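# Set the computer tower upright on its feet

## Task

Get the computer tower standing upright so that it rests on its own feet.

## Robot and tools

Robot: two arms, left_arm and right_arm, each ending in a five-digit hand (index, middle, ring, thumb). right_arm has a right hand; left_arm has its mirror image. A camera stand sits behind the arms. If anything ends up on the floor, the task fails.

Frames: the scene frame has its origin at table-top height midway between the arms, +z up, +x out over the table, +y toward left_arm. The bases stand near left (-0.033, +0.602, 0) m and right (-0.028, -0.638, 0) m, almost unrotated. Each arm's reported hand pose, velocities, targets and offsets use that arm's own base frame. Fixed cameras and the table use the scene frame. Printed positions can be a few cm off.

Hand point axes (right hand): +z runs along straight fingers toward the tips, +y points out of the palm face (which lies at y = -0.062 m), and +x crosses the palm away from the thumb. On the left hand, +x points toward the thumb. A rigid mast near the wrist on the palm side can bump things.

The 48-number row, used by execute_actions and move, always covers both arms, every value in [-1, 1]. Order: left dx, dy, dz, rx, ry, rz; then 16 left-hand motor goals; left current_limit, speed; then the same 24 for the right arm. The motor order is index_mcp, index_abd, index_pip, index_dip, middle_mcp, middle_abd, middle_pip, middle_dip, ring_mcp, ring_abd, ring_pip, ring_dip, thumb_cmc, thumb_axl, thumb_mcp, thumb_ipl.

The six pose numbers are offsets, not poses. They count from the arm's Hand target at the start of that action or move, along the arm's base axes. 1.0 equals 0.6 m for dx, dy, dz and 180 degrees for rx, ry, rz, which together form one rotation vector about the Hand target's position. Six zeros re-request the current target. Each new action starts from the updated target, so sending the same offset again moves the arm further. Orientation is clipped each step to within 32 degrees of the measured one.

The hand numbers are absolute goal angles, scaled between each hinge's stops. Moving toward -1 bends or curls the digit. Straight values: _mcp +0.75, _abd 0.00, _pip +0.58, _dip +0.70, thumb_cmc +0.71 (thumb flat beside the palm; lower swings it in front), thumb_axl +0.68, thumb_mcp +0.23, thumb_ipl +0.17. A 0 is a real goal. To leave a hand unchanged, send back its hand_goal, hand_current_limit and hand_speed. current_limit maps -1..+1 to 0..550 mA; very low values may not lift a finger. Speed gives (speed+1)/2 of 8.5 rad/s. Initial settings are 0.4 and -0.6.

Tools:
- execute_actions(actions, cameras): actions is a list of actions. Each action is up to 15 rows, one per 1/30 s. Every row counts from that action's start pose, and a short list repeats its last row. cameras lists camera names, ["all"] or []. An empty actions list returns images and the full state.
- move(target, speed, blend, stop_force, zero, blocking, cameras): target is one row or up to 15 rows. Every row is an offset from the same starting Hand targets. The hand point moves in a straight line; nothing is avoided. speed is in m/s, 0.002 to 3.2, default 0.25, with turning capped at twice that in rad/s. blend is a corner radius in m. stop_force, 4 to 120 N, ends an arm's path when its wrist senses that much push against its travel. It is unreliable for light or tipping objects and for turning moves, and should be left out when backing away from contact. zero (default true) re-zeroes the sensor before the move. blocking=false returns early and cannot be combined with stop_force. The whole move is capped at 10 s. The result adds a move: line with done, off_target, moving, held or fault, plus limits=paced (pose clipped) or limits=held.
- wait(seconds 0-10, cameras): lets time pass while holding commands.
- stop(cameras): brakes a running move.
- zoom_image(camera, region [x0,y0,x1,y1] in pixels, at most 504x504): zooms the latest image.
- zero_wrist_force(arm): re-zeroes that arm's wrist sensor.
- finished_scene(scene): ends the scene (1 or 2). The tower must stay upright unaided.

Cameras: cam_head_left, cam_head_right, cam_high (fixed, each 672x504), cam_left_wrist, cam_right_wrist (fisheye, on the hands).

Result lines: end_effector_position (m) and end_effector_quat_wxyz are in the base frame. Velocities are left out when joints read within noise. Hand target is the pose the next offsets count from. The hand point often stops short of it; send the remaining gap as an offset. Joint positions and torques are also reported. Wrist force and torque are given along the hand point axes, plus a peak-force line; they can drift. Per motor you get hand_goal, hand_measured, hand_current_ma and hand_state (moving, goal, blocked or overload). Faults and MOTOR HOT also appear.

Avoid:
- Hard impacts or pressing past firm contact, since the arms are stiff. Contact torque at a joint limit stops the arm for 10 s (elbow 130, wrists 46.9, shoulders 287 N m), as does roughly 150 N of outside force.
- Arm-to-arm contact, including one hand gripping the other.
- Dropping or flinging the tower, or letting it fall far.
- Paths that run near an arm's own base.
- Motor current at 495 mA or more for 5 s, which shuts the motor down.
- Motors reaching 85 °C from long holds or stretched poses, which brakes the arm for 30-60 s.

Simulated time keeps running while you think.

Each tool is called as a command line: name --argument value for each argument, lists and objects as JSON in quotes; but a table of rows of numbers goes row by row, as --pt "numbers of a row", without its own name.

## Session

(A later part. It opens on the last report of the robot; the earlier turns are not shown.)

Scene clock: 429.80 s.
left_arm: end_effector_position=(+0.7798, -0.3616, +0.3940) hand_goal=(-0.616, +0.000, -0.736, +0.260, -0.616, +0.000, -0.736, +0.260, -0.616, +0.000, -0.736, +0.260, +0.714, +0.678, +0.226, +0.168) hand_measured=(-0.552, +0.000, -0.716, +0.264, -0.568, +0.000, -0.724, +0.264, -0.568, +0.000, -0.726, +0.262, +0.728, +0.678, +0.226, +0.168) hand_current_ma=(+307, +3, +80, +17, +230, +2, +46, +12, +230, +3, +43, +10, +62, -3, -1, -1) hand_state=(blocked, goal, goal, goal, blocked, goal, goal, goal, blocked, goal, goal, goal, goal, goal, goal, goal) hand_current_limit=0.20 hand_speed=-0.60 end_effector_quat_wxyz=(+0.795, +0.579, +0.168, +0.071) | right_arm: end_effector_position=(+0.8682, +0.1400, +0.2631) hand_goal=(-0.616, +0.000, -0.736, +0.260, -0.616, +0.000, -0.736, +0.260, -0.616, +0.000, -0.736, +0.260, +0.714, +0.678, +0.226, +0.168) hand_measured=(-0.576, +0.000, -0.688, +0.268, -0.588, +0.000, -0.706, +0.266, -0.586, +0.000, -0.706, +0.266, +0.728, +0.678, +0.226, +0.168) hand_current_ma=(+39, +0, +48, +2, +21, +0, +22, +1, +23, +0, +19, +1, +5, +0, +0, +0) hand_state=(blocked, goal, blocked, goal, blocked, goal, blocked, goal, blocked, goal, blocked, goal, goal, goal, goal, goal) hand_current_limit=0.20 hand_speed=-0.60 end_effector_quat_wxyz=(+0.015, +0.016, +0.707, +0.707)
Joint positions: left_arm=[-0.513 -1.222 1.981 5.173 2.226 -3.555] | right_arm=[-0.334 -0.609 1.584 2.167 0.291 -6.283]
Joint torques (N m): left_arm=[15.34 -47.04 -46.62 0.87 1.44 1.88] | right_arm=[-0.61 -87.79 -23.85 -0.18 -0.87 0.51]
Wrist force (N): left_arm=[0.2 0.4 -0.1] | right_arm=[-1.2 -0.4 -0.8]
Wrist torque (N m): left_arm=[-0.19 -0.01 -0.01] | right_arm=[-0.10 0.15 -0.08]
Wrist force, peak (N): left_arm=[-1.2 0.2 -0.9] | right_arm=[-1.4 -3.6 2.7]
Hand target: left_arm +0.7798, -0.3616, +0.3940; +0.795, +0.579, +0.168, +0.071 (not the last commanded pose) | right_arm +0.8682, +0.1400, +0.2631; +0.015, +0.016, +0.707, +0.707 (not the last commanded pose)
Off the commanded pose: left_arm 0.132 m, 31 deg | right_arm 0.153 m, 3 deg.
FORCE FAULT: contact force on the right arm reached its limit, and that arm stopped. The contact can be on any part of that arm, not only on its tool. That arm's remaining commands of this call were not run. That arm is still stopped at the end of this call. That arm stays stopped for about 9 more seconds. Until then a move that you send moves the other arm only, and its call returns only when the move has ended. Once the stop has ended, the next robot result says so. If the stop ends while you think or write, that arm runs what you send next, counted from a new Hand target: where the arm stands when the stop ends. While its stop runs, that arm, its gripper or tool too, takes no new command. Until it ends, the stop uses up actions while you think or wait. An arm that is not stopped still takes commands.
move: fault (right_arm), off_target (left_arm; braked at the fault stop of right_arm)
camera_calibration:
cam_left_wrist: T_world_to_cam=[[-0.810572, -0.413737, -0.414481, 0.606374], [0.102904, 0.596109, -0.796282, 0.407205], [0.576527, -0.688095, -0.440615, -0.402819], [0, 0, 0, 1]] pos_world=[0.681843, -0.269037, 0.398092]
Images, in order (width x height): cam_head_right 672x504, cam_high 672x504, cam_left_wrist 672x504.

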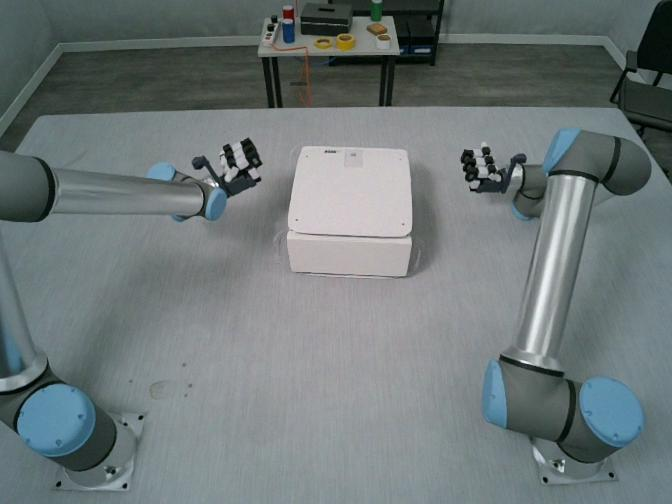

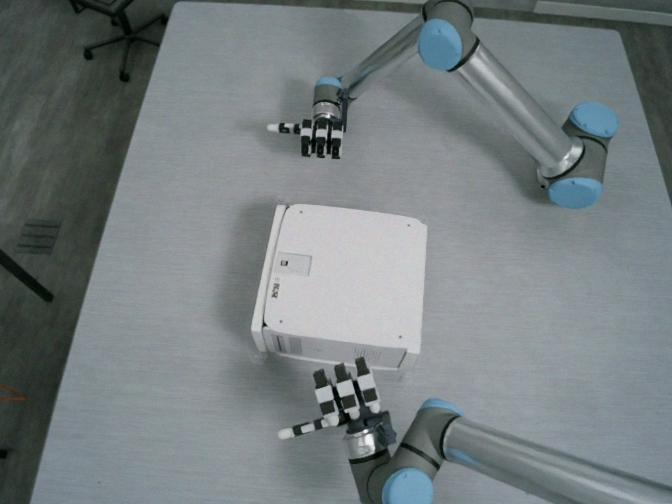

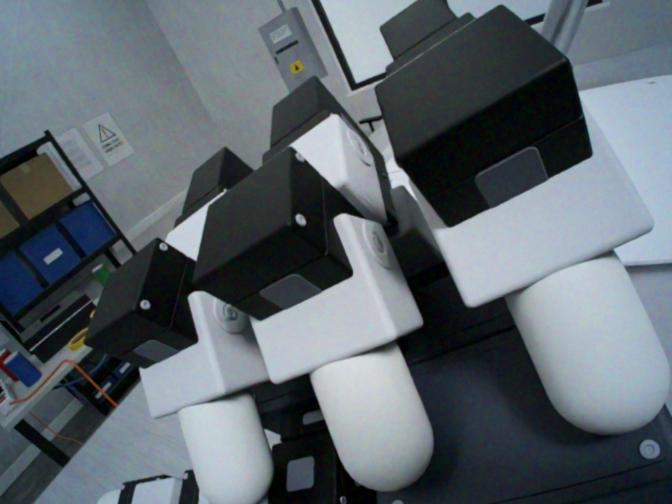

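move --target '[0.2,0.053,-0.073,0.096,-0.048,-0.1334,-0.616,0,-0.737,0.26,-0.616,0,-0.737,0.26,-0.616,0,-0.737,0.26,0.714,0.678,0.226,0.168,0.2,-0.6, -0.05,-0.1,0.4,0,0,0,-0.616,0,-0.737,0.26,-0.616,0,-0.737,0.26,-0.616,0,-0.737,0.26,0.714,0.678,0.226,0.168,0.2,-0.6]' --speed 0.25 --cameras '[]'

Scene clock: 536.73 s.
left_arm: end_effector_position=(+0.7996, -0.3551, +0.3863) hand_goal=(-0.616, +0.000, -0.736, +0.260, -0.616, +0.000, -0.736, +0.260, -0.616, +0.000, -0.736, +0.260, +0.714, +0.678, +0.226, +0.168) hand_measured=(-0.552, +0.000, -0.716, +0.264, -0.568, +0.000, -0.724, +0.264, -0.568, +0.000, -0.726, +0.262, +0.730, +0.678, +0.226, +0.168) hand_current_ma=(+304, +3, +80, +17, +229, +2, +46, +12, +230, +3, +43, +10, +67, -4, +0, -1) hand_state=(blocked, goal, goal, goal, blocked, goal, goal, goal, blocked, goal, goal, goal, goal, goal, goal, goal) hand_current_limit=0.20 hand_speed=-0.60 end_effector_quat_wxyz=(+0.785, +0.601, +0.139, +0.057) | right_arm: end_effector_position=(+0.8569, +0.1174, +0.3538) hand_goal=(-0.616, +0.000, -0.736, +0.260, -0.616, +0.000, -0.736, +0.260, -0.616, +0.000, -0.736, +0.260, +0.714, +0.678, +0.226, +0.168) hand_measured=(-0.576, +0.000, -0.688, +0.268, -0.588, +0.000, -0.706, +0.266, -0.586, +0.000, -0.706, +0.266, +0.728, +0.678, +0.226, +0.168) hand_current_ma=(+39, +0, +48, +2, +21, +0, +22, +1, +23, +0, +19, +1, +5, +0, +0, +0) hand_state=(blocked, goal, blocked, goal, blocked, goal, blocked, goal, blocked, goal, blocked, goal, goal, goal, goal, goal) hand_current_limit=0.20 hand_speed=-0.60 end_effector_quat_wxyz=(+0.015, +0.016, +0.707, +0.707) end_effector_velocity=(+0.000, +0.000, +0.004) end_effector_angular_velocity=(+0.000, -0.002, -0.001)
Joint positions: left_arm=[-0.463 -1.18 1.919 5.203 2.349 -3.541] | right_arm=[-0.365 -0.736 1.624 2.255 0.322 -6.283]
Joint velocities: left_arm=[within noise] | right_arm=[0 -0.005 0 0.003 0 -0.001]
Joint torques (N m): left_arm=[-14.59 -83.21 -27.57 -6.21 -2.61 -2.12] | right_arm=[-17.98 -100.36 -13.99 3.83 3.44 -2.78]
Wrist force (N): left_arm=[0.3 0.2 -0.3] | right_arm=[-1.0 -0.4 -0.5]
Wrist torque (N m): left_arm=[-0.20 0.00 0.14] | right_arm=[-0.12 0.14 -0.07]
Wrist force, peak (N): left_arm=[7.7 -0.8 -4.0] | right_arm=[-1.1 -1.7 -0.3]
Hand target: left_arm +0.7996, -0.3551, +0.3864; +0.785, +0.601, +0.139, +0.057 (not the last commanded pose) | right_arm +0.8569, +0.1173, +0.3540; +0.015, +0.016, +0.707, +0.707 (not the last commanded pose)
Off the commanded pose: left_arm 0.109 m, 26 deg | right_arm 0.155 m, 0 deg.
FORCE FAULT, CONTINUED: the right arm's stop, for the force fault that an earlier result reported, is over. The rest of the stop counts as 18 of the actions that you can send in this scene. The stop ended before this call began, so that arm ran this call's commands, counted from a new Hand target: where the arm stood when the stop ended.
move: held (left_arm; a check stopped the path), off_target (right_arm; braked when a check withheld steps of left_arm); limits=held
pose unreachable (left arm): on one or more control steps of this call, first in action 0 (counted from 0), this arm could not follow its commanded pose, so it was not sent that pose on those steps. It may still have moved: this result reports where it is.
cause: moving toward the commanded pose would bring two parts of the arm too close to each other (joints 4 (wrist 1) to 6 (wrist 3) lie between them).
No camera images: "cameras" was empty.

move --pt "-0.288 -0.078 0.106 -0.138 0.069 0.191 -0.616 0 -0.737 0.26 -0.616 0 -0.737 0.26 -0.616 0 -0.737 0.26 0.714 0.678 0.226 0.168 0.2 -0.6 -0.05 -0.1 0.16 0 0.5 0 -0.616 0 -0.737 0.26 -0.616 0 -0.737 0.26 -0.616 0 -0.737 0.26 0.714 0.678 0.226 0.168 0.2 -0.6" --pt "-0.738 -0.428 -0.044 -0.2884 0.1404 0.3793 -0.616 0 -0.737 0.26 -0.616 0 -0.737 0.26 -0.616 0 -0.737 0.26 0.714 0.678 0.226 0.168 0.2 -0.6 -0.05 -0.1 0.16 0 0.99 0 -0.616 0 -0.737 0.26 -0.616 0 -0.737 0.26 -0.616 0 -0.737 0.26 0.714 0.678 0.226 0.168 0.2 -0.6" --speed 0.35 --cameras '["cam_high"]'

Scene clock: 689.97 s.
left_arm: end_effector_position=(+0.3568, -0.6119, +0.3600) hand_goal=(-0.616, +0.000, -0.736, +0.260, -0.616, +0.000, -0.736, +0.260, -0.616, +0.000, -0.736, +0.260, +0.714, +0.678, +0.226, +0.168) hand_measured=(-0.552, +0.000, -0.716, +0.264, -0.568, +0.000, -0.724, +0.264, -0.568, +0.000, -0.726, +0.262, +0.730, +0.678, +0.226, +0.168) hand_current_ma=(+304, +3, +81, +17, +229, +2, +46, +12, +230, +3, +43, +10, +67, -4, +0, -1) hand_state=(blocked, goal, goal, goal, blocked, goal, goal, goal, blocked, goal, goal, goal, goal, goal, goal, goal) hand_current_limit=0.20 hand_speed=-0.60 end_effector_quat_wxyz=(+0.745, +0.043, +0.601, +0.286) | right_arm: end_effector_position=(+0.8269, +0.0573, +0.4500) hand_goal=(-0.616, +0.000, -0.736, +0.260, -0.616, +0.000, -0.736, +0.260, -0.616, +0.000, -0.736, +0.260, +0.714, +0.678, +0.226, +0.168) hand_measured=(-0.576, +0.000, -0.688, +0.270, -0.588, +0.000, -0.706, +0.266, -0.586, +0.000, -0.706, +0.266, +0.716, +0.678, +0.226, +0.168) hand_current_ma=(+39, +0, +48, +3, +21, +0, +22, +1, +23, +0, +19, +1, +0, +0, +0, +0) hand_state=(blocked, goal, blocked, goal, blocked, goal, blocked, goal, blocked, goal, blocked, goal, goal, goal, goal, goal) hand_current_limit=0.20 hand_speed=-0.60 end_effector_quat_wxyz=(+0.707, -0.707, -0.026, +0.004)
Joint positions: left_arm=[-1.591 -0.925 1.924 2.887 0.416 -1.833] | right_arm=[-0.415 -0.954 1.435 2.657 0.459 -3.169]
Joint torques (N m): left_arm=[17.02 -58.04 -37.17 -4.8 3.54 2.22] | right_arm=[20.28 -69 -48.61 -1.86 -3.76 2.84]
Wrist force (N): left_arm=[0.7 0.4 0.0] | right_arm=[1.0 0.5 0.4]
Wrist torque (N m): left_arm=[-0.09 -0.32 -0.07] | right_arm=[0.17 -0.15 -0.02]
Wrist force, peak (N): left_arm=[1.1 1.1 -0.1] | right_arm=[-1.1 -0.4 -1.5]
Hand target: left_arm +0.3568, -0.6119, +0.3600; +0.745, +0.043, +0.601, +0.286 | right_arm +0.8269, +0.0573, +0.4500; +0.707, -0.707, -0.026, +0.004
Off the commanded pose: left_arm 0.000 m, 0 deg | right_arm 0.000 m, 0 deg.
move: done
Images, in order (width x height): cam_high 672x504.

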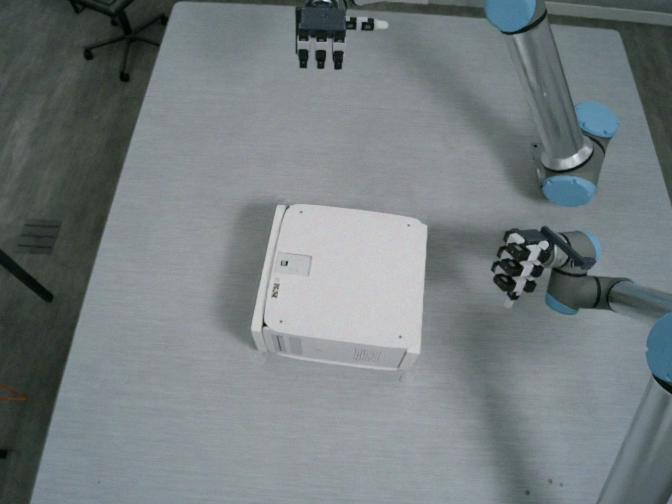

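move --target '[0,0,0.1,-0.1886,0.5571,0.014,-0.616,0,-0.737,0.26,-0.616,0,-0.737,0.26,-0.616,0,-0.737,0.26,0.714,0.678,0.226,0.168,0.2,-0.6, -0.05,0.1,0,-0.4996,0.0218,-0.043,-0.616,0,-0.737,0.26,-0.616,0,-0.737,0.26,-0.616,0,-0.737,0.26,0.714,0.678,0.226,0.168,0.2,-0.6]' --speed 0.35 --cameras '["all"]'

Scene clock: 702.47 s.
left_arm: end_effector_position=(+0.3568, -0.6119, +0.4200) hand_goal=(-0.616, +0.000, -0.736, +0.260, -0.616, +0.000, -0.736, +0.260, -0.616, +0.000, -0.736, +0.260, +0.714, +0.678, +0.226, +0.168) hand_measured=(-0.552, +0.000, -0.716, +0.264, -0.568, +0.000, -0.724, +0.264, -0.568, +0.000, -0.726, +0.262, +0.730, +0.678, +0.224, +0.168) hand_current_ma=(+304, +3, +81, +17, +229, +2, +46, +12, +230, +3, +43, +10, +67, -4, -11, -1) hand_state=(blocked, goal, goal, goal, blocked, goal, goal, goal, blocked, goal, goal, goal, goal, goal, goal, goal) hand_current_limit=0.20 hand_speed=-0.60 end_effector_quat_wxyz=(+0.000, +0.040, +0.999, +0.000) | right_arm: end_effector_position=(+0.7969, +0.1173, +0.4500) hand_goal=(-0.616, +0.000, -0.736, +0.260, -0.616, +0.000, -0.736, +0.260, -0.616, +0.000, -0.736, +0.260, +0.714, +0.678, +0.226, +0.168) hand_measured=(-0.576, +0.000, -0.688, +0.270, -0.588, +0.000, -0.706, +0.266, -0.586, +0.000, -0.706, +0.266, +0.718, +0.678, +0.224, +0.168) hand_current_ma=(+39, +0, +48, +3, +21, +0, +22, +1, +23, +0, +19, +1, +1, +0, +0, +0) hand_state=(blocked, goal, blocked, goal, blocked, goal, blocked, goal, blocked, goal, blocked, goal, goal, goal, goal, goal) hand_current_limit=0.20 hand_speed=-0.60 end_effector_quat_wxyz=(+0.000, +0.999, -0.049, +0.000) end_effector_velocity=(+0.000, +0.000, -0.001) end_effector_angular_velocity=(-0.005, +0.002, -0.001)
Joint positions: left_arm=[-1.303 -1.018 1.081 1.508 1.57 0.348] | right_arm=[0.031 -0.895 0.829 1.638 1.571 -1.441]
Joint velocities: left_arm=[within noise] | right_arm=[0.001 0.001 0 0.001 0.005 0.002]
Joint torques (N m): left_arm=[16.98 -64.08 -51.1 8.34 2.63 2.24] | right_arm=[18.71 -75.67 -49.97 6.95 3.5 2.7]
Wrist force (N): left_arm=[-0.5 -0.4 0.4] | right_arm=[-1.0 0.0 0.1]
Wrist torque (N m): left_arm=[-0.01 0.20 -0.02] | right_arm=[0.20 0.18 -0.19]
Wrist force, peak (N): left_arm=[-1.2 -0.7 -0.4] | right_arm=[-1.1 -1.0 0.1]
Hand target: left_arm +0.3568, -0.6119, +0.4200; +0.000, +0.040, +0.999, +0.000 | right_arm +0.7969, +0.1173, +0.4500; +0.000, +0.999, -0.049, +0.000
Off the commanded pose: left_arm 0.000 m, 0 deg | right_arm 0.000 m, 0 deg.
move: done
camera_calibration:
cam_left_wrist: T_world_to_cam=[[0.757908, -0.651807, 0.0268946, -0.719932], [-0.470074, -0.517078, 0.715305, -0.490978], [-0.452334, -0.554778, -0.698295, 0.237063], [0, 0, 0, 1]] pos_world=[0.422078, -0.591613, 0.536101]
cam_right_wrist: T_world_to_cam=[[-0.870129, -0.492812, -0.003505, 0.791052], [-0.350655, 0.614101, 0.707051, -0.156141], [-0.346291, 0.616455, -0.707153, 0.646445], [0, 0, 0, 1]] pos_world=[0.857424, 0.0872225, 0.570308]

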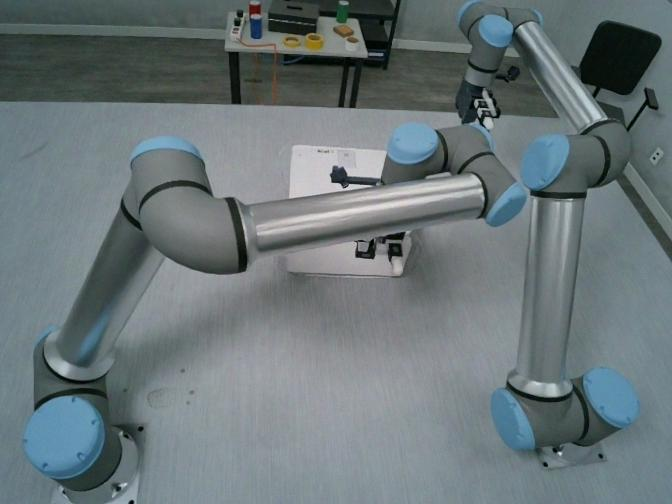

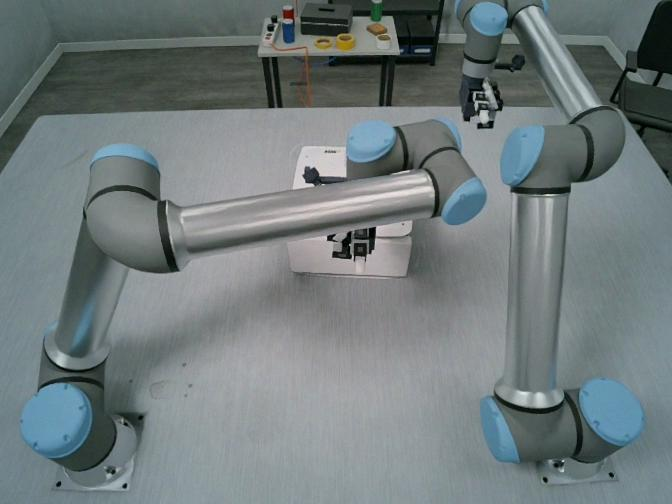

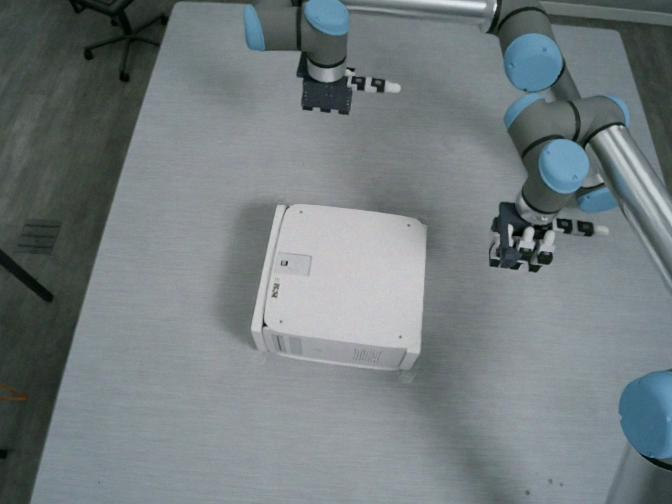

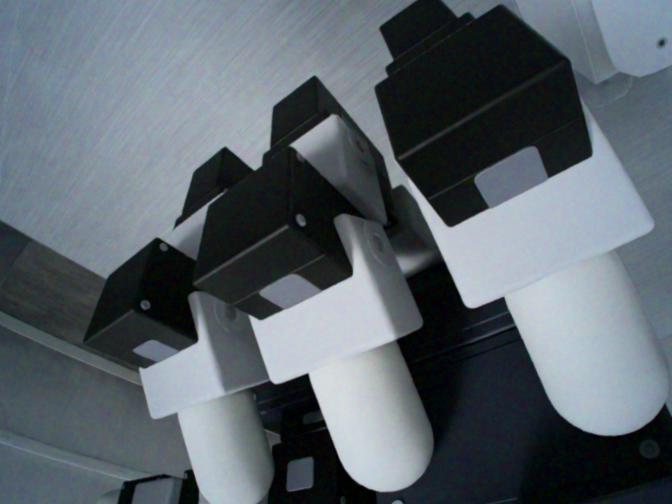

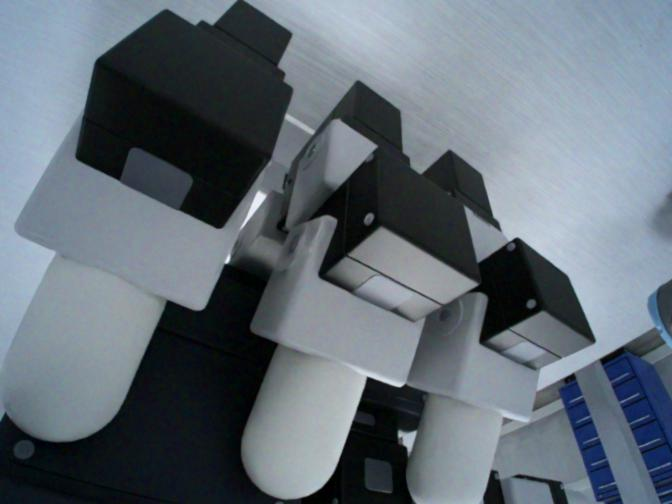

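move --target '[0.877,0.383,-0.2,0,0,0,-0.616,0,-0.737,0.26,-0.616,0,-0.737,0.26,-0.616,0,-0.737,0.26,0.714,0.678,0.226,0.168,0.2,-0.6, 0.057,0.057,-0.25,0,0,0,-0.616,0,-0.737,0.26,-0.616,0,-0.737,0.26,-0.616,0,-0.737,0.26,0.714,0.678,0.226,0.168,0.2,-0.6]' --speed 0.3 --cameras '["all"]'

Scene clock: 722.93 s.
left_arm: end_effector_position=(+0.8829, -0.3821, +0.2999) hand_goal=(-0.616, +0.000, -0.736, +0.260, -0.616, +0.000, -0.736, +0.260, -0.616, +0.000, -0.736, +0.260, +0.714, +0.678, +0.226, +0.168) hand_measured=(-0.552, +0.000, -0.716, +0.264, -0.568, +0.000, -0.724, +0.264, -0.568, +0.000, -0.726, +0.262, +0.730, +0.678, +0.224, +0.168) hand_current_ma=(+304, +3, +81, +17, +229, +2, +46, +12, +230, +3, +43, +10, +67, -4, -12, -1) hand_state=(blocked, goal, goal, goal, blocked, goal, goal, goal, blocked, goal, goal, goal, goal, goal, goal, goal) hand_current_limit=0.20 hand_speed=-0.60 end_effector_quat_wxyz=(+0.000, +0.040, +0.999, +0.000) | right_arm: end_effector_position=(+0.8311, +0.1515, +0.3000) hand_goal=(-0.616, +0.000, -0.736, +0.260, -0.616, +0.000, -0.736, +0.260, -0.616, +0.000, -0.736, +0.260, +0.714, +0.678, +0.226, +0.168) hand_measured=(-0.576, +0.000, -0.688, +0.270, -0.588, +0.000, -0.706, +0.266, -0.586, +0.000, -0.706, +0.266, +0.718, +0.678, +0.224, +0.168) hand_current_ma=(+39, +0, +48, +3, +21, +0, +22, +1, +23, +0, +19, +1, +1, +0, +0, +0) hand_state=(blocked, goal, blocked, goal, blocked, goal, blocked, goal, blocked, goal, blocked, goal, goal, goal, goal, goal) hand_current_limit=0.20 hand_speed=-0.60 end_effector_quat_wxyz=(+0.000, +0.999, -0.049, +0.000)
Joint positions: left_arm=[-0.653 -0.427 0.229 1.768 1.571 0.997] | right_arm=[0.069 -0.795 0.921 1.446 1.571 -1.403]
Joint torques (N m): left_arm=[15.82 -96.17 -49.99 8.06 1.94 -2.1] | right_arm=[20.4 -80.18 -26.56 1.37 -3.26 2.47]
Wrist force (N): left_arm=[-0.4 -0.6 -0.2] | right_arm=[-0.7 -0.3 -0.3]
Wrist torque (N m): left_arm=[0.02 0.17 0.01] | right_arm=[0.18 0.17 -0.14]
Wrist force, peak (N): left_arm=[-1.9 0.8 0.9] | right_arm=[-1.2 0.4 -0.9]
Hand target: left_arm +0.8830, -0.3821, +0.3000; +0.000, +0.040, +0.999, +0.000 | right_arm +0.8311, +0.1515, +0.3000; +0.000, +0.999, -0.049, +0.000
Off the commanded pose: left_arm 0.000 m, 0 deg | right_arm 0.000 m, 0 deg.
move: done
camera_calibration:
cam_left_wrist: T_world_to_cam=[[0.757811, -0.651919, 0.0269277, -0.965552], [-0.470071, -0.516874, 0.715454, -0.0389495], [-0.4525, -0.554837, -0.698141, 0.518856], [0, 0, 0, 1]] pos_world=[0.948178, -0.361713, 0.416101]
cam_right_wrist: T_world_to_cam=[[-0.870129, -0.492813, -0.00343594, 0.83711], [-0.350658, 0.614206, 0.706958, -0.059064], [-0.346288, 0.61635, -0.707247, 0.531181], [0, 0, 0, 1]] pos_world=[0.891624, 0.121423, 0.420309]

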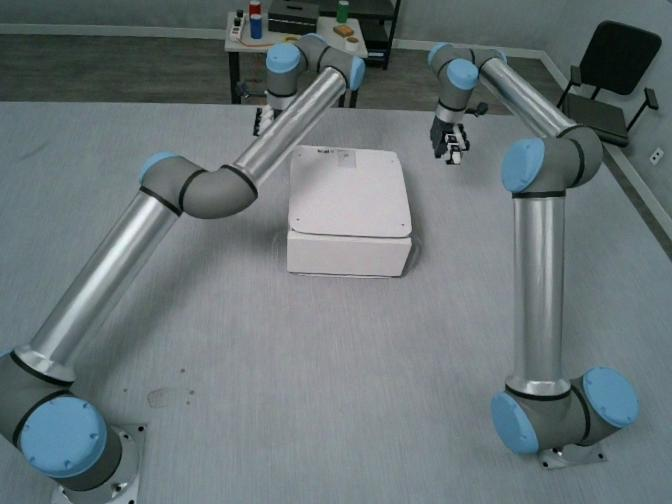

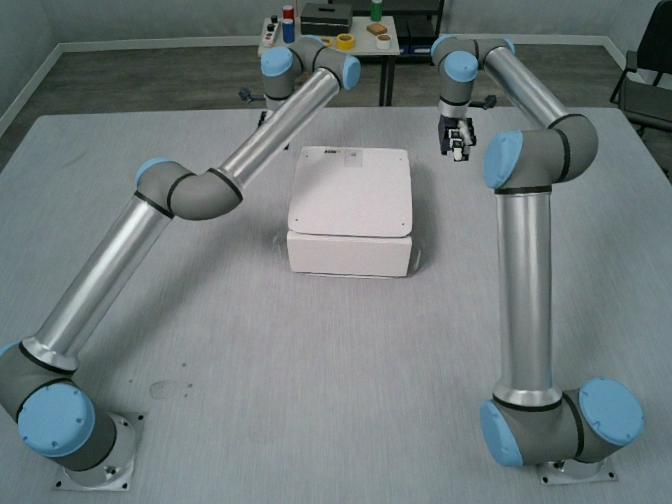

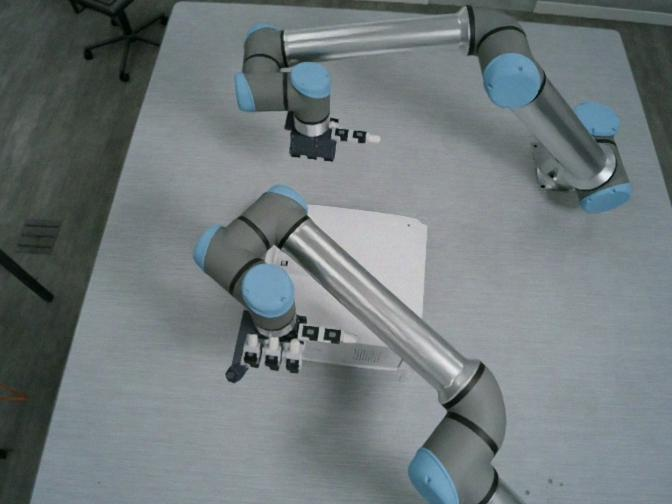

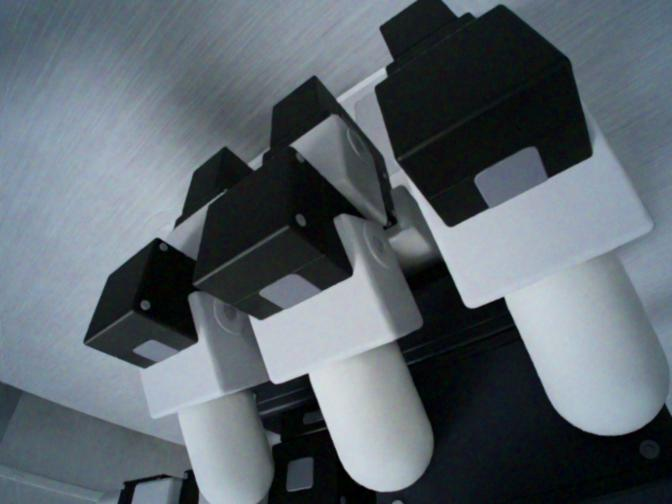

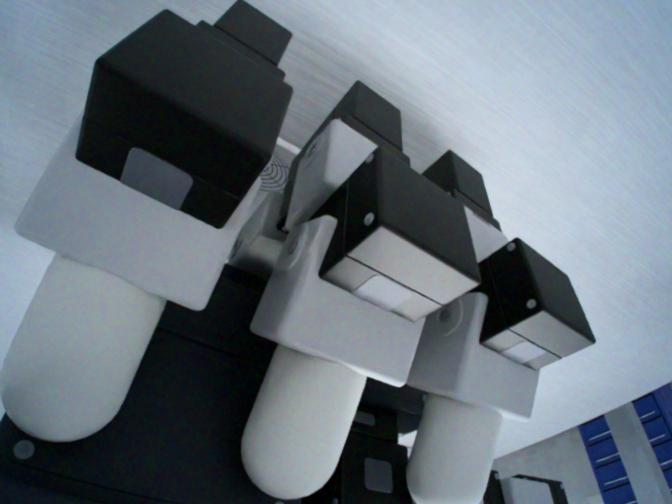

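move --target '[0,0,-0.45,0,0,0,-0.616,0,-0.737,0.26,-0.616,0,-0.737,0.26,-0.616,0,-0.737,0.26,0.714,0.678,0.226,0.168,0.2,-0.6, 0,0,-0.45,0,0,0,-0.616,0,-0.737,0.26,-0.616,0,-0.737,0.26,-0.616,0,-0.737,0.26,0.714,0.678,0.226,0.168,0.2,-0.6]' --speed 0.15 --stop_force 15 --cameras '["cam_high","cam_head_left","cam_head_right"]'

zoom_image --camera "cam_high" --region '[200, 100, 440, 400]'

Scene clock: 752.27 s.
left_arm: end_effector_position=(+0.8828, -0.3811, +0.0892) hand_goal=(-0.616, +0.000, -0.736, +0.260, -0.616, +0.000, -0.736, +0.260, -0.616, +0.000, -0.736, +0.260, +0.714, +0.678, +0.226, +0.168) hand_measured=(-0.552, +0.000, -0.716, +0.264, -0.568, +0.000, -0.724, +0.264, -0.568, +0.000, -0.726, +0.262, +0.730, +0.678, +0.222, +0.168) hand_current_ma=(+304, +3, +81, +17, +229, +2, +46, +12, +230, +3, +43, +10, +67, -4, -17, -1) hand_state=(blocked, goal, goal, goal, blocked, goal, goal, goal, blocked, goal, goal, goal, goal, goal, goal, goal) hand_current_limit=0.20 hand_speed=-0.60 end_effector_quat_wxyz=(+0.000, +0.039, +0.999, +0.001) | right_arm: end_effector_position=(+0.8311, +0.1515, +0.0504) hand_goal=(-0.616, +0.000, -0.736, +0.260, -0.616, +0.000, -0.736, +0.260, -0.616, +0.000, -0.736, +0.260, +0.714, +0.678, +0.226, +0.168) hand_measured=(-0.576, +0.000, -0.688, +0.270, -0.588, +0.000, -0.706, +0.266, -0.586, +0.000, -0.706, +0.266, +0.718, +0.678, +0.224, +0.168) hand_current_ma=(+39, +0, +48, +3, +21, +0, +22, +1, +23, +0, +19, +1, +1, +0, +0, +0) hand_state=(blocked, goal, blocked, goal, blocked, goal, blocked, goal, blocked, goal, blocked, goal, goal, goal, goal, goal) hand_current_limit=0.20 hand_speed=-0.60 end_effector_quat_wxyz=(+0.000, +0.999, -0.049, +0.000)
Joint positions: left_arm=[-0.653 -0.434 0.615 1.391 1.57 0.997] | right_arm=[0.069 -0.655 1.122 1.105 1.571 -1.403]
Joint torques (N m): left_arm=[1.31 -108.75 -39.89 3.8 -0.03 -0.11] | right_arm=[3.97 -83.46 -21.71 1.59 -2.62 -0.63]
Wrist force (N): left_arm=[-0.4 1.1 -1.2] | right_arm=[-1.2 -0.3 0.4]
Wrist torque (N m): left_arm=[0.33 0.08 -0.06] | right_arm=[0.13 0.16 -0.20]
Wrist force, peak (N): left_arm=[0.7 56.6 -120.7] | right_arm=[-0.8 -0.2 -1.5]
Hand target: left_arm +0.8828, -0.3811, +0.0892; +0.000, +0.039, +0.999, +0.001 (not the last commanded pose) | right_arm +0.8311, +0.1515, +0.0504; +0.000, +0.999, -0.049, +0.000 (not the last commanded pose)
Off the commanded pose: left_arm 0.059 m, 0 deg | right_arm 0.020 m, 0 deg.
FORCE FAULT: contact force on the left arm reached its limit, and that arm stopped. The contact can be on any part of that arm, not only on its tool. That arm's remaining commands of this call were not run. That arm is still stopped at the end of this call. That arm stays stopped for about 9 more seconds. Until then a move that you send moves the other arm only, and its call returns only when the move has ended. Once the stop has ended, the next robot result says so. If the stop ends while you think or write, that arm runs what you send next, counted from a new Hand target: where the arm stands when the stop ends. While its stop runs, that arm, its gripper or tool too, takes no new command. Until it ends, the stop uses up actions while you think or wait. An arm that is not stopped still takes commands.
move: fault (left_arm; stop_force had ended the path), off_target (right_arm; braked at the fault stop of left_arm)
Images, in order (width x height): cam_head_left 672x504, cam_head_right 672x504, cam_high 672x504.

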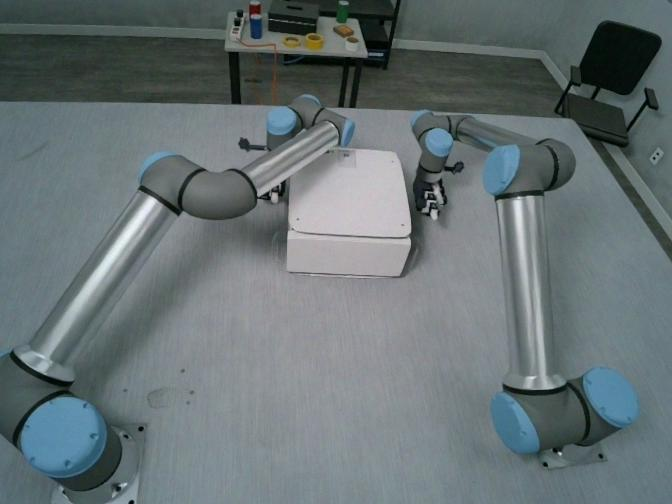

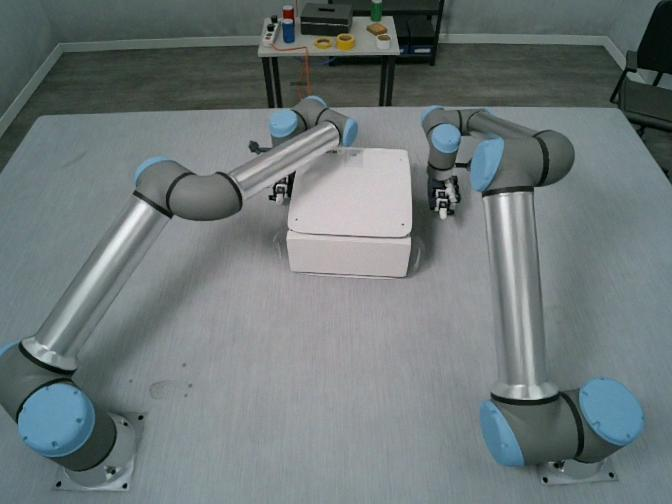

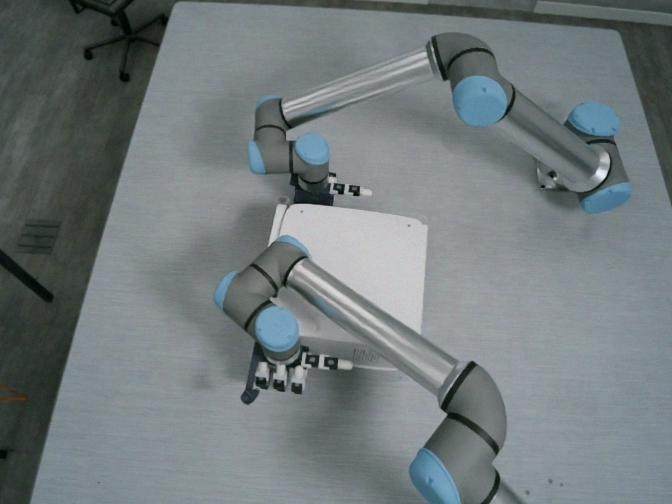

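Scaled by 1.680.

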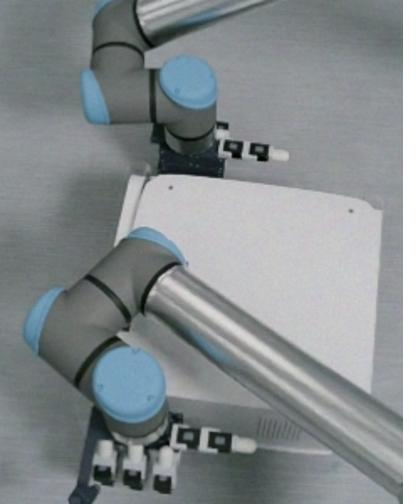

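move --pt "0 0 0.15 0 0 0 -0.616 0 -0.737 0.26 -0.616 0 -0.737 0.26 -0.616 0 -0.737 0.26 0.714 0.678 0.226 0.168 0.2 -0.6 0 0 0 0 0 0 -0.616 0 -0.737 0.26 -0.616 0 -0.737 0.26 -0.616 0 -0.737 0.26 0.714 0.678 0.226 0.168 0.2 -0.6" --pt "-0.108 0.0085 0.15 0 0 0 -0.616 0 -0.737 0.26 -0.616 0 -0.737 0.26 -0.616 0 -0.737 0.26 0.714 0.678 0.226 0.168 0.2 -0.6 -0.033 0.0026 0 0 0 0 -0.616 0 -0.737 0.26 -0.616 0 -0.737 0.26 -0.616 0 -0.737 0.26 0.714 0.678 0.226 0.168 0.2 -0.6" --speed 0.15 --cameras '["cam_high"]'

move --target '[0,0,-0.23,0,0,0,-0.616,0,-0.737,0.26,-0.616,0,-0.737,0.26,-0.616,0,-0.737,0.26,0.714,0.678,0.226,0.168,0.2,-0.6, 0,0,-0.017,0,0,0,-0.616,0,-0.737,0.26,-0.616,0,-0.737,0.26,-0.616,0,-0.737,0.26,0.714,0.678,0.226,0.168,0.2,-0.6]' --speed 0.06 --stop_force 12 --cameras '["cam_high"]'

zoom_image --camera "cam_high" --region '[200, 100, 440, 400]'

Scene clock: 793.00 s.
left_arm: end_effector_position=(+0.8180, -0.3760, +0.1792) hand_goal=(-0.616, +0.000, -0.736, +0.260, -0.616, +0.000, -0.736, +0.260, -0.616, +0.000, -0.736, +0.260, +0.714, +0.678, +0.226, +0.168) hand_measured=(-0.552, +0.000, -0.716, +0.264, -0.568, +0.000, -0.724, +0.264, -0.568, +0.000, -0.726, +0.262, +0.730, +0.678, +0.222, +0.168) hand_current_ma=(+304, +3, +81, +17, +229, +2, +46, +12, +230, +3, +43, +10, +67, -4, -17, -1) hand_state=(blocked, goal, goal, goal, blocked, goal, goal, goal, blocked, goal, goal, goal, goal, goal, goal, goal) hand_current_limit=0.20 hand_speed=-0.60 end_effector_quat_wxyz=(+0.000, +0.039, +0.999, +0.001) | right_arm: end_effector_position=(+0.8113, +0.1531, +0.0504) hand_goal=(-0.616, +0.000, -0.736, +0.260, -0.616, +0.000, -0.736, +0.260, -0.616, +0.000, -0.736, +0.260, +0.714, +0.678, +0.226, +0.168) hand_measured=(-0.576, +0.000, -0.688, +0.270, -0.588, +0.000, -0.706, +0.266, -0.586, +0.000, -0.706, +0.266, +0.718, +0.678, +0.224, +0.168) hand_current_ma=(+39, +0, +48, +3, +21, +0, +22, +1, +23, +0, +19, +1, +1, +0, +0, +0) hand_state=(blocked, goal, blocked, goal, blocked, goal, blocked, goal, blocked, goal, blocked, goal, goal, goal, goal, goal) hand_current_limit=0.20 hand_speed=-0.60 end_effector_quat_wxyz=(+0.000, +0.999, -0.049, +0.000)
Joint positions: left_arm=[-0.69 -0.624 0.823 1.373 1.57 0.959] | right_arm=[0.072 -0.685 1.181 1.076 1.571 -1.4]
Joint torques (N m): left_arm=[-14.53 -119.26 -32.62 0.92 -2.23 -2.11] | right_arm=[18.82 -108.58 -21.56 1.42 3.2 2.93]
Wrist force (N): left_arm=[-0.1 -0.3 0.2] | right_arm=[-0.8 -0.3 0.3]
Wrist torque (N m): left_arm=[0.05 0.14 0.14] | right_arm=[0.15 0.12 -0.16]
Wrist force, peak (N): left_arm=[0.5 0.9 -1.6] | right_arm=[-1.5 -0.5 0.2]
Hand target: left_arm +0.8180, -0.3760, +0.1792; +0.000, +0.039, +0.999, +0.001 | right_arm +0.8113, +0.1531, +0.0504; +0.000, +0.999, -0.049, +0.000
Off the commanded pose: left_arm 0.000 m, 0 deg | right_arm 0.000 m, 0 deg.
FORCE FAULT, CONTINUED: the left arm's stop, for the force fault that an earlier result reported, is over. The rest of the stop counts as 17 of the actions that you can send in this scene. The stop ended before this call began, so that arm ran this call's commands, counted from a new Hand target: where the arm stood when the stop ended. During its stop the left arm's controller moved it back a little.
move: done
Images, in order (width x height): cam_high 672x504.

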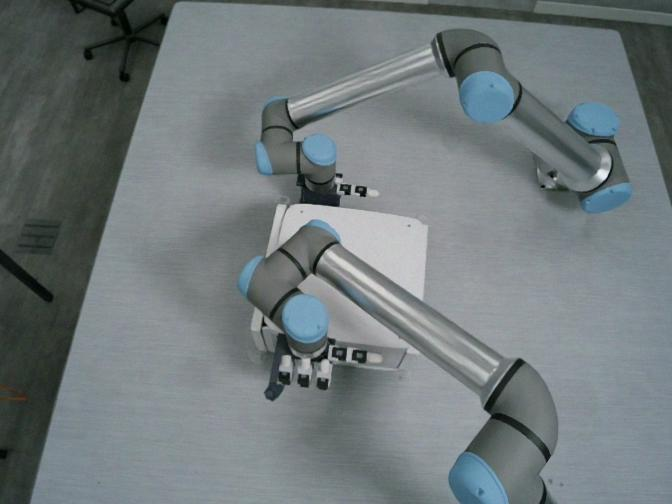

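Scene clock: 796.10 s.
left_arm: end_effector_position=(+0.8179, -0.3760, +0.0882) hand_goal=(-0.616, +0.000, -0.736, +0.260, -0.616, +0.000, -0.736, +0.260, -0.616, +0.000, -0.736, +0.260, +0.714, +0.678, +0.226, +0.168) hand_measured=(-0.552, +0.000, -0.716, +0.264, -0.568, +0.000, -0.724, +0.264, -0.568, +0.000, -0.726, +0.262, +0.730, +0.678, +0.222, +0.168) hand_current_ma=(+304, +3, +81, +17, +229, +2, +46, +12, +230, +3, +43, +10, +67, -4, -17, -1) hand_state=(blocked, goal, goal, goal, blocked, goal, goal, goal, blocked, goal, goal, goal, goal, goal, goal, goal) hand_current_limit=0.20 hand_speed=-0.60 end_effector_quat_wxyz=(+0.000, +0.039, +0.999, +0.001) | right_arm: end_effector_position=(+0.8113, +0.1531, +0.0402) hand_goal=(-0.616, +0.000, -0.736, +0.260, -0.616, +0.000, -0.736, +0.260, -0.616, +0.000, -0.736, +0.260, +0.714, +0.678, +0.226, +0.168) hand_measured=(-0.576, +0.000, -0.688, +0.270, -0.588, +0.000, -0.706, +0.266, -0.586, +0.000, -0.706, +0.266, +0.718, +0.678, +0.224, +0.168) hand_current_ma=(+39, +0, +48, +3, +21, +0, +22, +1, +23, +0, +19, +1, +1, +0, +0, +0) hand_state=(blocked, goal, blocked, goal, blocked, goal, blocked, goal, blocked, goal, blocked, goal, goal, goal, goal, goal) hand_current_limit=0.20 hand_speed=-0.60 end_effector_quat_wxyz=(+0.000, +0.999, -0.049, +0.000)
Joint positions: left_arm=[-0.69 -0.574 0.892 1.254 1.57 0.959] | right_arm=[0.072 -0.677 1.185 1.064 1.571 -1.4]
Joint torques (N m): left_arm=[-12.59 -118.66 -48.41 8.47 -0.22 -1.56] | right_arm=[19.66 -81.1 -21.49 1.58 2.66 2.83]
Wrist force (N): left_arm=[-0.2 -0.2 -0.3] | right_arm=[-0.6 -0.1 -0.2]
Wrist torque (N m): left_arm=[0.09 0.14 0.13] | right_arm=[0.22 0.11 -0.14]
Wrist force, peak (N): left_arm=[15.0 19.8 -72.5] | right_arm=[-1.6 -0.3 0.0]
Hand target: left_arm +0.8179, -0.3760, +0.0882; +0.000, +0.039, +0.999, +0.001 (not the last commanded pose) | right_arm +0.8113, +0.1531, +0.0402; +0.000, +0.999, -0.049, +0.000
Off the commanded pose: left_arm 0.047 m, 0 deg | right_arm 0.000 m, 0 deg.
move: contact (left_arm)
Images, in order (width x height): cam_high 672x504.

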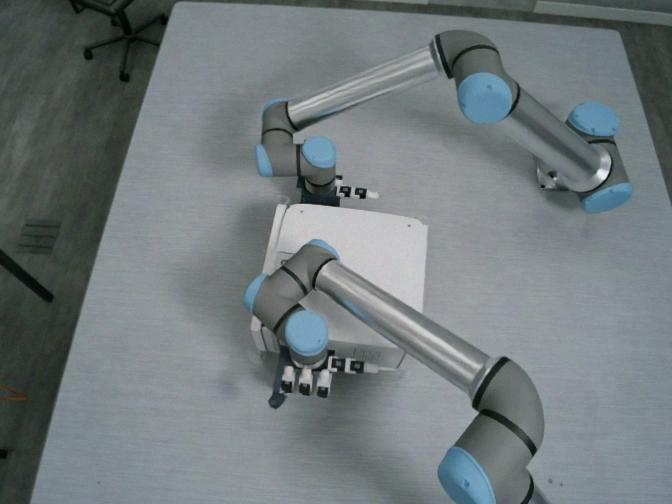

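Scaled by 1.680.

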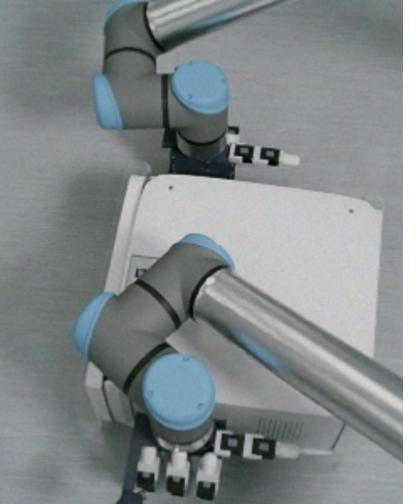

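wait --seconds 0.1 --cameras '["all"]'

zoom_image --camera "cam_head_left" --region '[230, 90, 330, 220]'

zoom_image --camera "cam_head_right" --region '[240, 90, 340, 220]'

zoom_image --camera "cam_high" --region '[250, 310, 370, 410]'

Scene clock: 844.10 s.
left_arm: end_effector_position=(+0.8179, -0.3760, +0.0882) hand_goal=(-0.616, +0.000, -0.736, +0.260, -0.616, +0.000, -0.736, +0.260, -0.616, +0.000, -0.736, +0.260, +0.714, +0.678, +0.226, +0.168) hand_measured=(-0.552, +0.000, -0.716, +0.264, -0.568, +0.000, -0.724, +0.264, -0.568, +0.000, -0.726, +0.262, +0.730, +0.678, +0.222, +0.168) hand_current_ma=(+304, +3, +81, +17, +229, +2, +46, +12, +230, +3, +43, +10, +67, -4, -17, -1) hand_state=(blocked, goal, goal, goal, blocked, goal, goal, goal, blocked, goal, goal, goal, goal, goal, goal, goal) hand_current_limit=0.20 hand_speed=-0.60 end_effector_quat_wxyz=(+0.000, +0.039, +0.999, +0.001) | right_arm: end_effector_position=(+0.8113, +0.1531, +0.0402) hand_goal=(-0.616, +0.000, -0.736, +0.260, -0.616, +0.000, -0.736, +0.260, -0.616, +0.000, -0.736, +0.260, +0.714, +0.678, +0.226, +0.168) hand_measured=(-0.576, +0.000, -0.688, +0.270, -0.588, +0.000, -0.706, +0.266, -0.586, +0.000, -0.706, +0.266, +0.718, +0.678, +0.224, +0.168) hand_current_ma=(+39, +0, +48, +3, +21, +0, +22, +1, +23, +0, +19, +1, +1, +0, +0, +0) hand_state=(blocked, goal, blocked, goal, blocked, goal, blocked, goal, blocked, goal, blocked, goal, goal, goal, goal, goal) hand_current_limit=0.20 hand_speed=-0.60 end_effector_quat_wxyz=(+0.000, +0.999, -0.049, +0.000)
Joint positions: left_arm=[-0.69 -0.574 0.892 1.254 1.57 0.959] | right_arm=[0.072 -0.677 1.185 1.064 1.571 -1.4]
Joint torques (N m): left_arm=[-9.26 -120.8 -47.83 8.35 -0.72 -0.35] | right_arm=[19.97 -81.08 -22.27 1.74 1.7 2.88]
Wrist force (N): left_arm=[-0.3 -0.3 0.2] | right_arm=[-1.1 -0.3 -0.1]
Wrist torque (N m): left_arm=[0.04 0.15 0.14] | right_arm=[0.18 0.17 -0.18]
Wrist force, peak (N): left_arm=[-0.9 -0.8 0.3] | right_arm=[-1.4 -0.3 0.0]
Hand target: left_arm +0.8179, -0.3760, +0.0882; +0.000, +0.039, +0.999, +0.001 (not the last commanded pose) | right_arm +0.8113, +0.1531, +0.0402; +0.000, +0.999, -0.049, +0.000
Off the commanded pose: left_arm 0.047 m, 0 deg | right_arm 0.000 m, 0 deg.
wait: 0.10 s; at rest from the start
camera_calibration:
cam_left_wrist: T_world_to_cam=[[0.758441, -0.651261, 0.0250289, -0.906751], [-0.468951, -0.518652, 0.714902, 0.0836118], [-0.452607, -0.553948, -0.698777, 0.34544], [0, 0, 0, 1]] pos_world=[0.883275, -0.355811, 0.204306]
cam_right_wrist: T_world_to_cam=[[-0.870129, -0.492813, -0.00343594, 0.819778], [-0.350658, 0.614206, 0.706958, 0.116678], [-0.346288, 0.61635, -0.707247, 0.339596], [0, 0, 0, 1]] pos_world=[0.871824, 0.123023, 0.160509]

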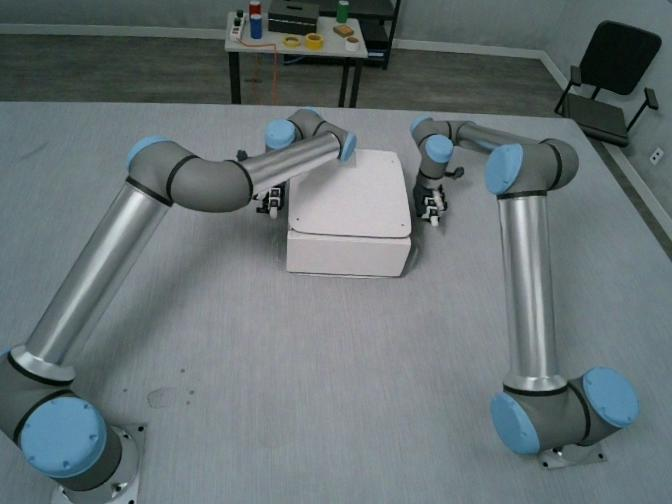

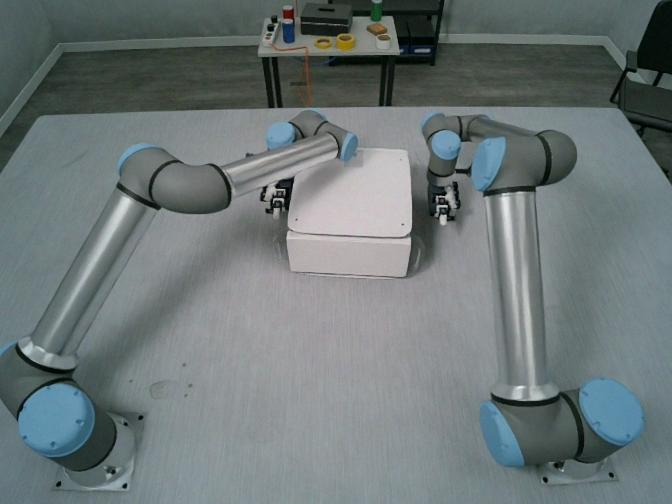

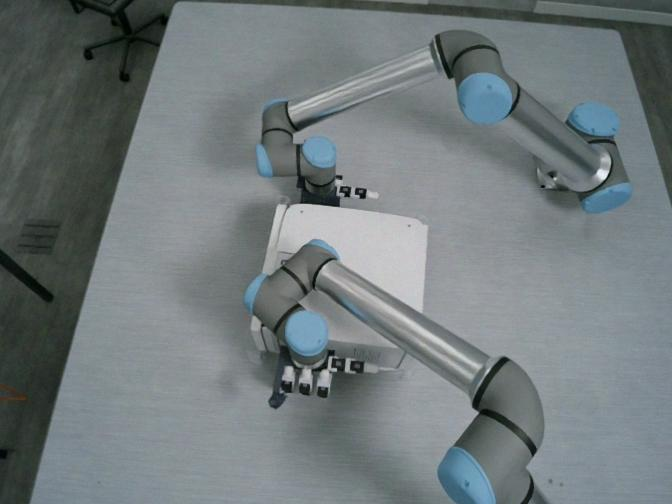

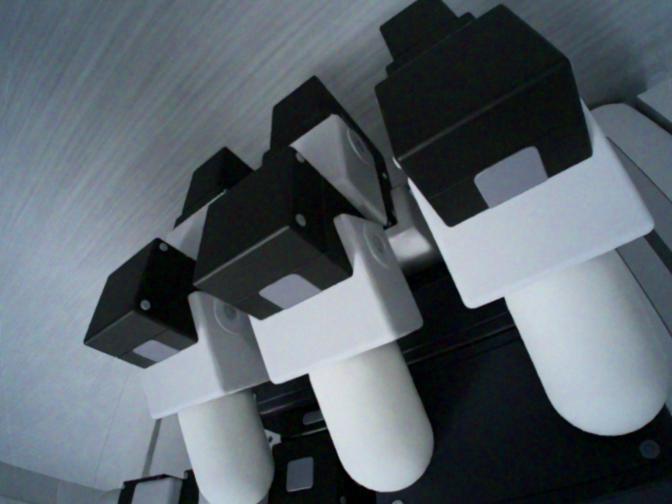

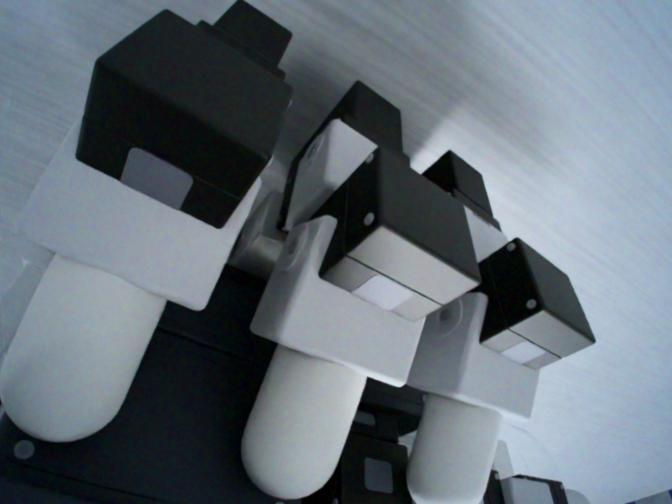

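Scaled by 3.877.

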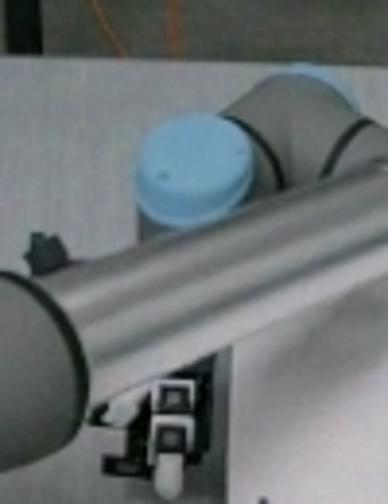

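Scaled by 3.877.

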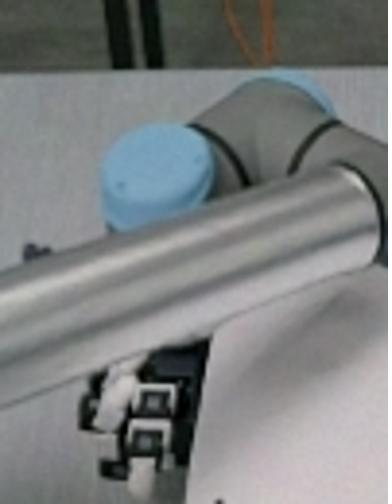

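Scaled by 4.200.

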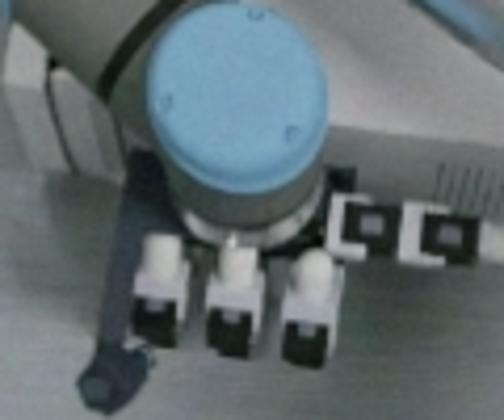

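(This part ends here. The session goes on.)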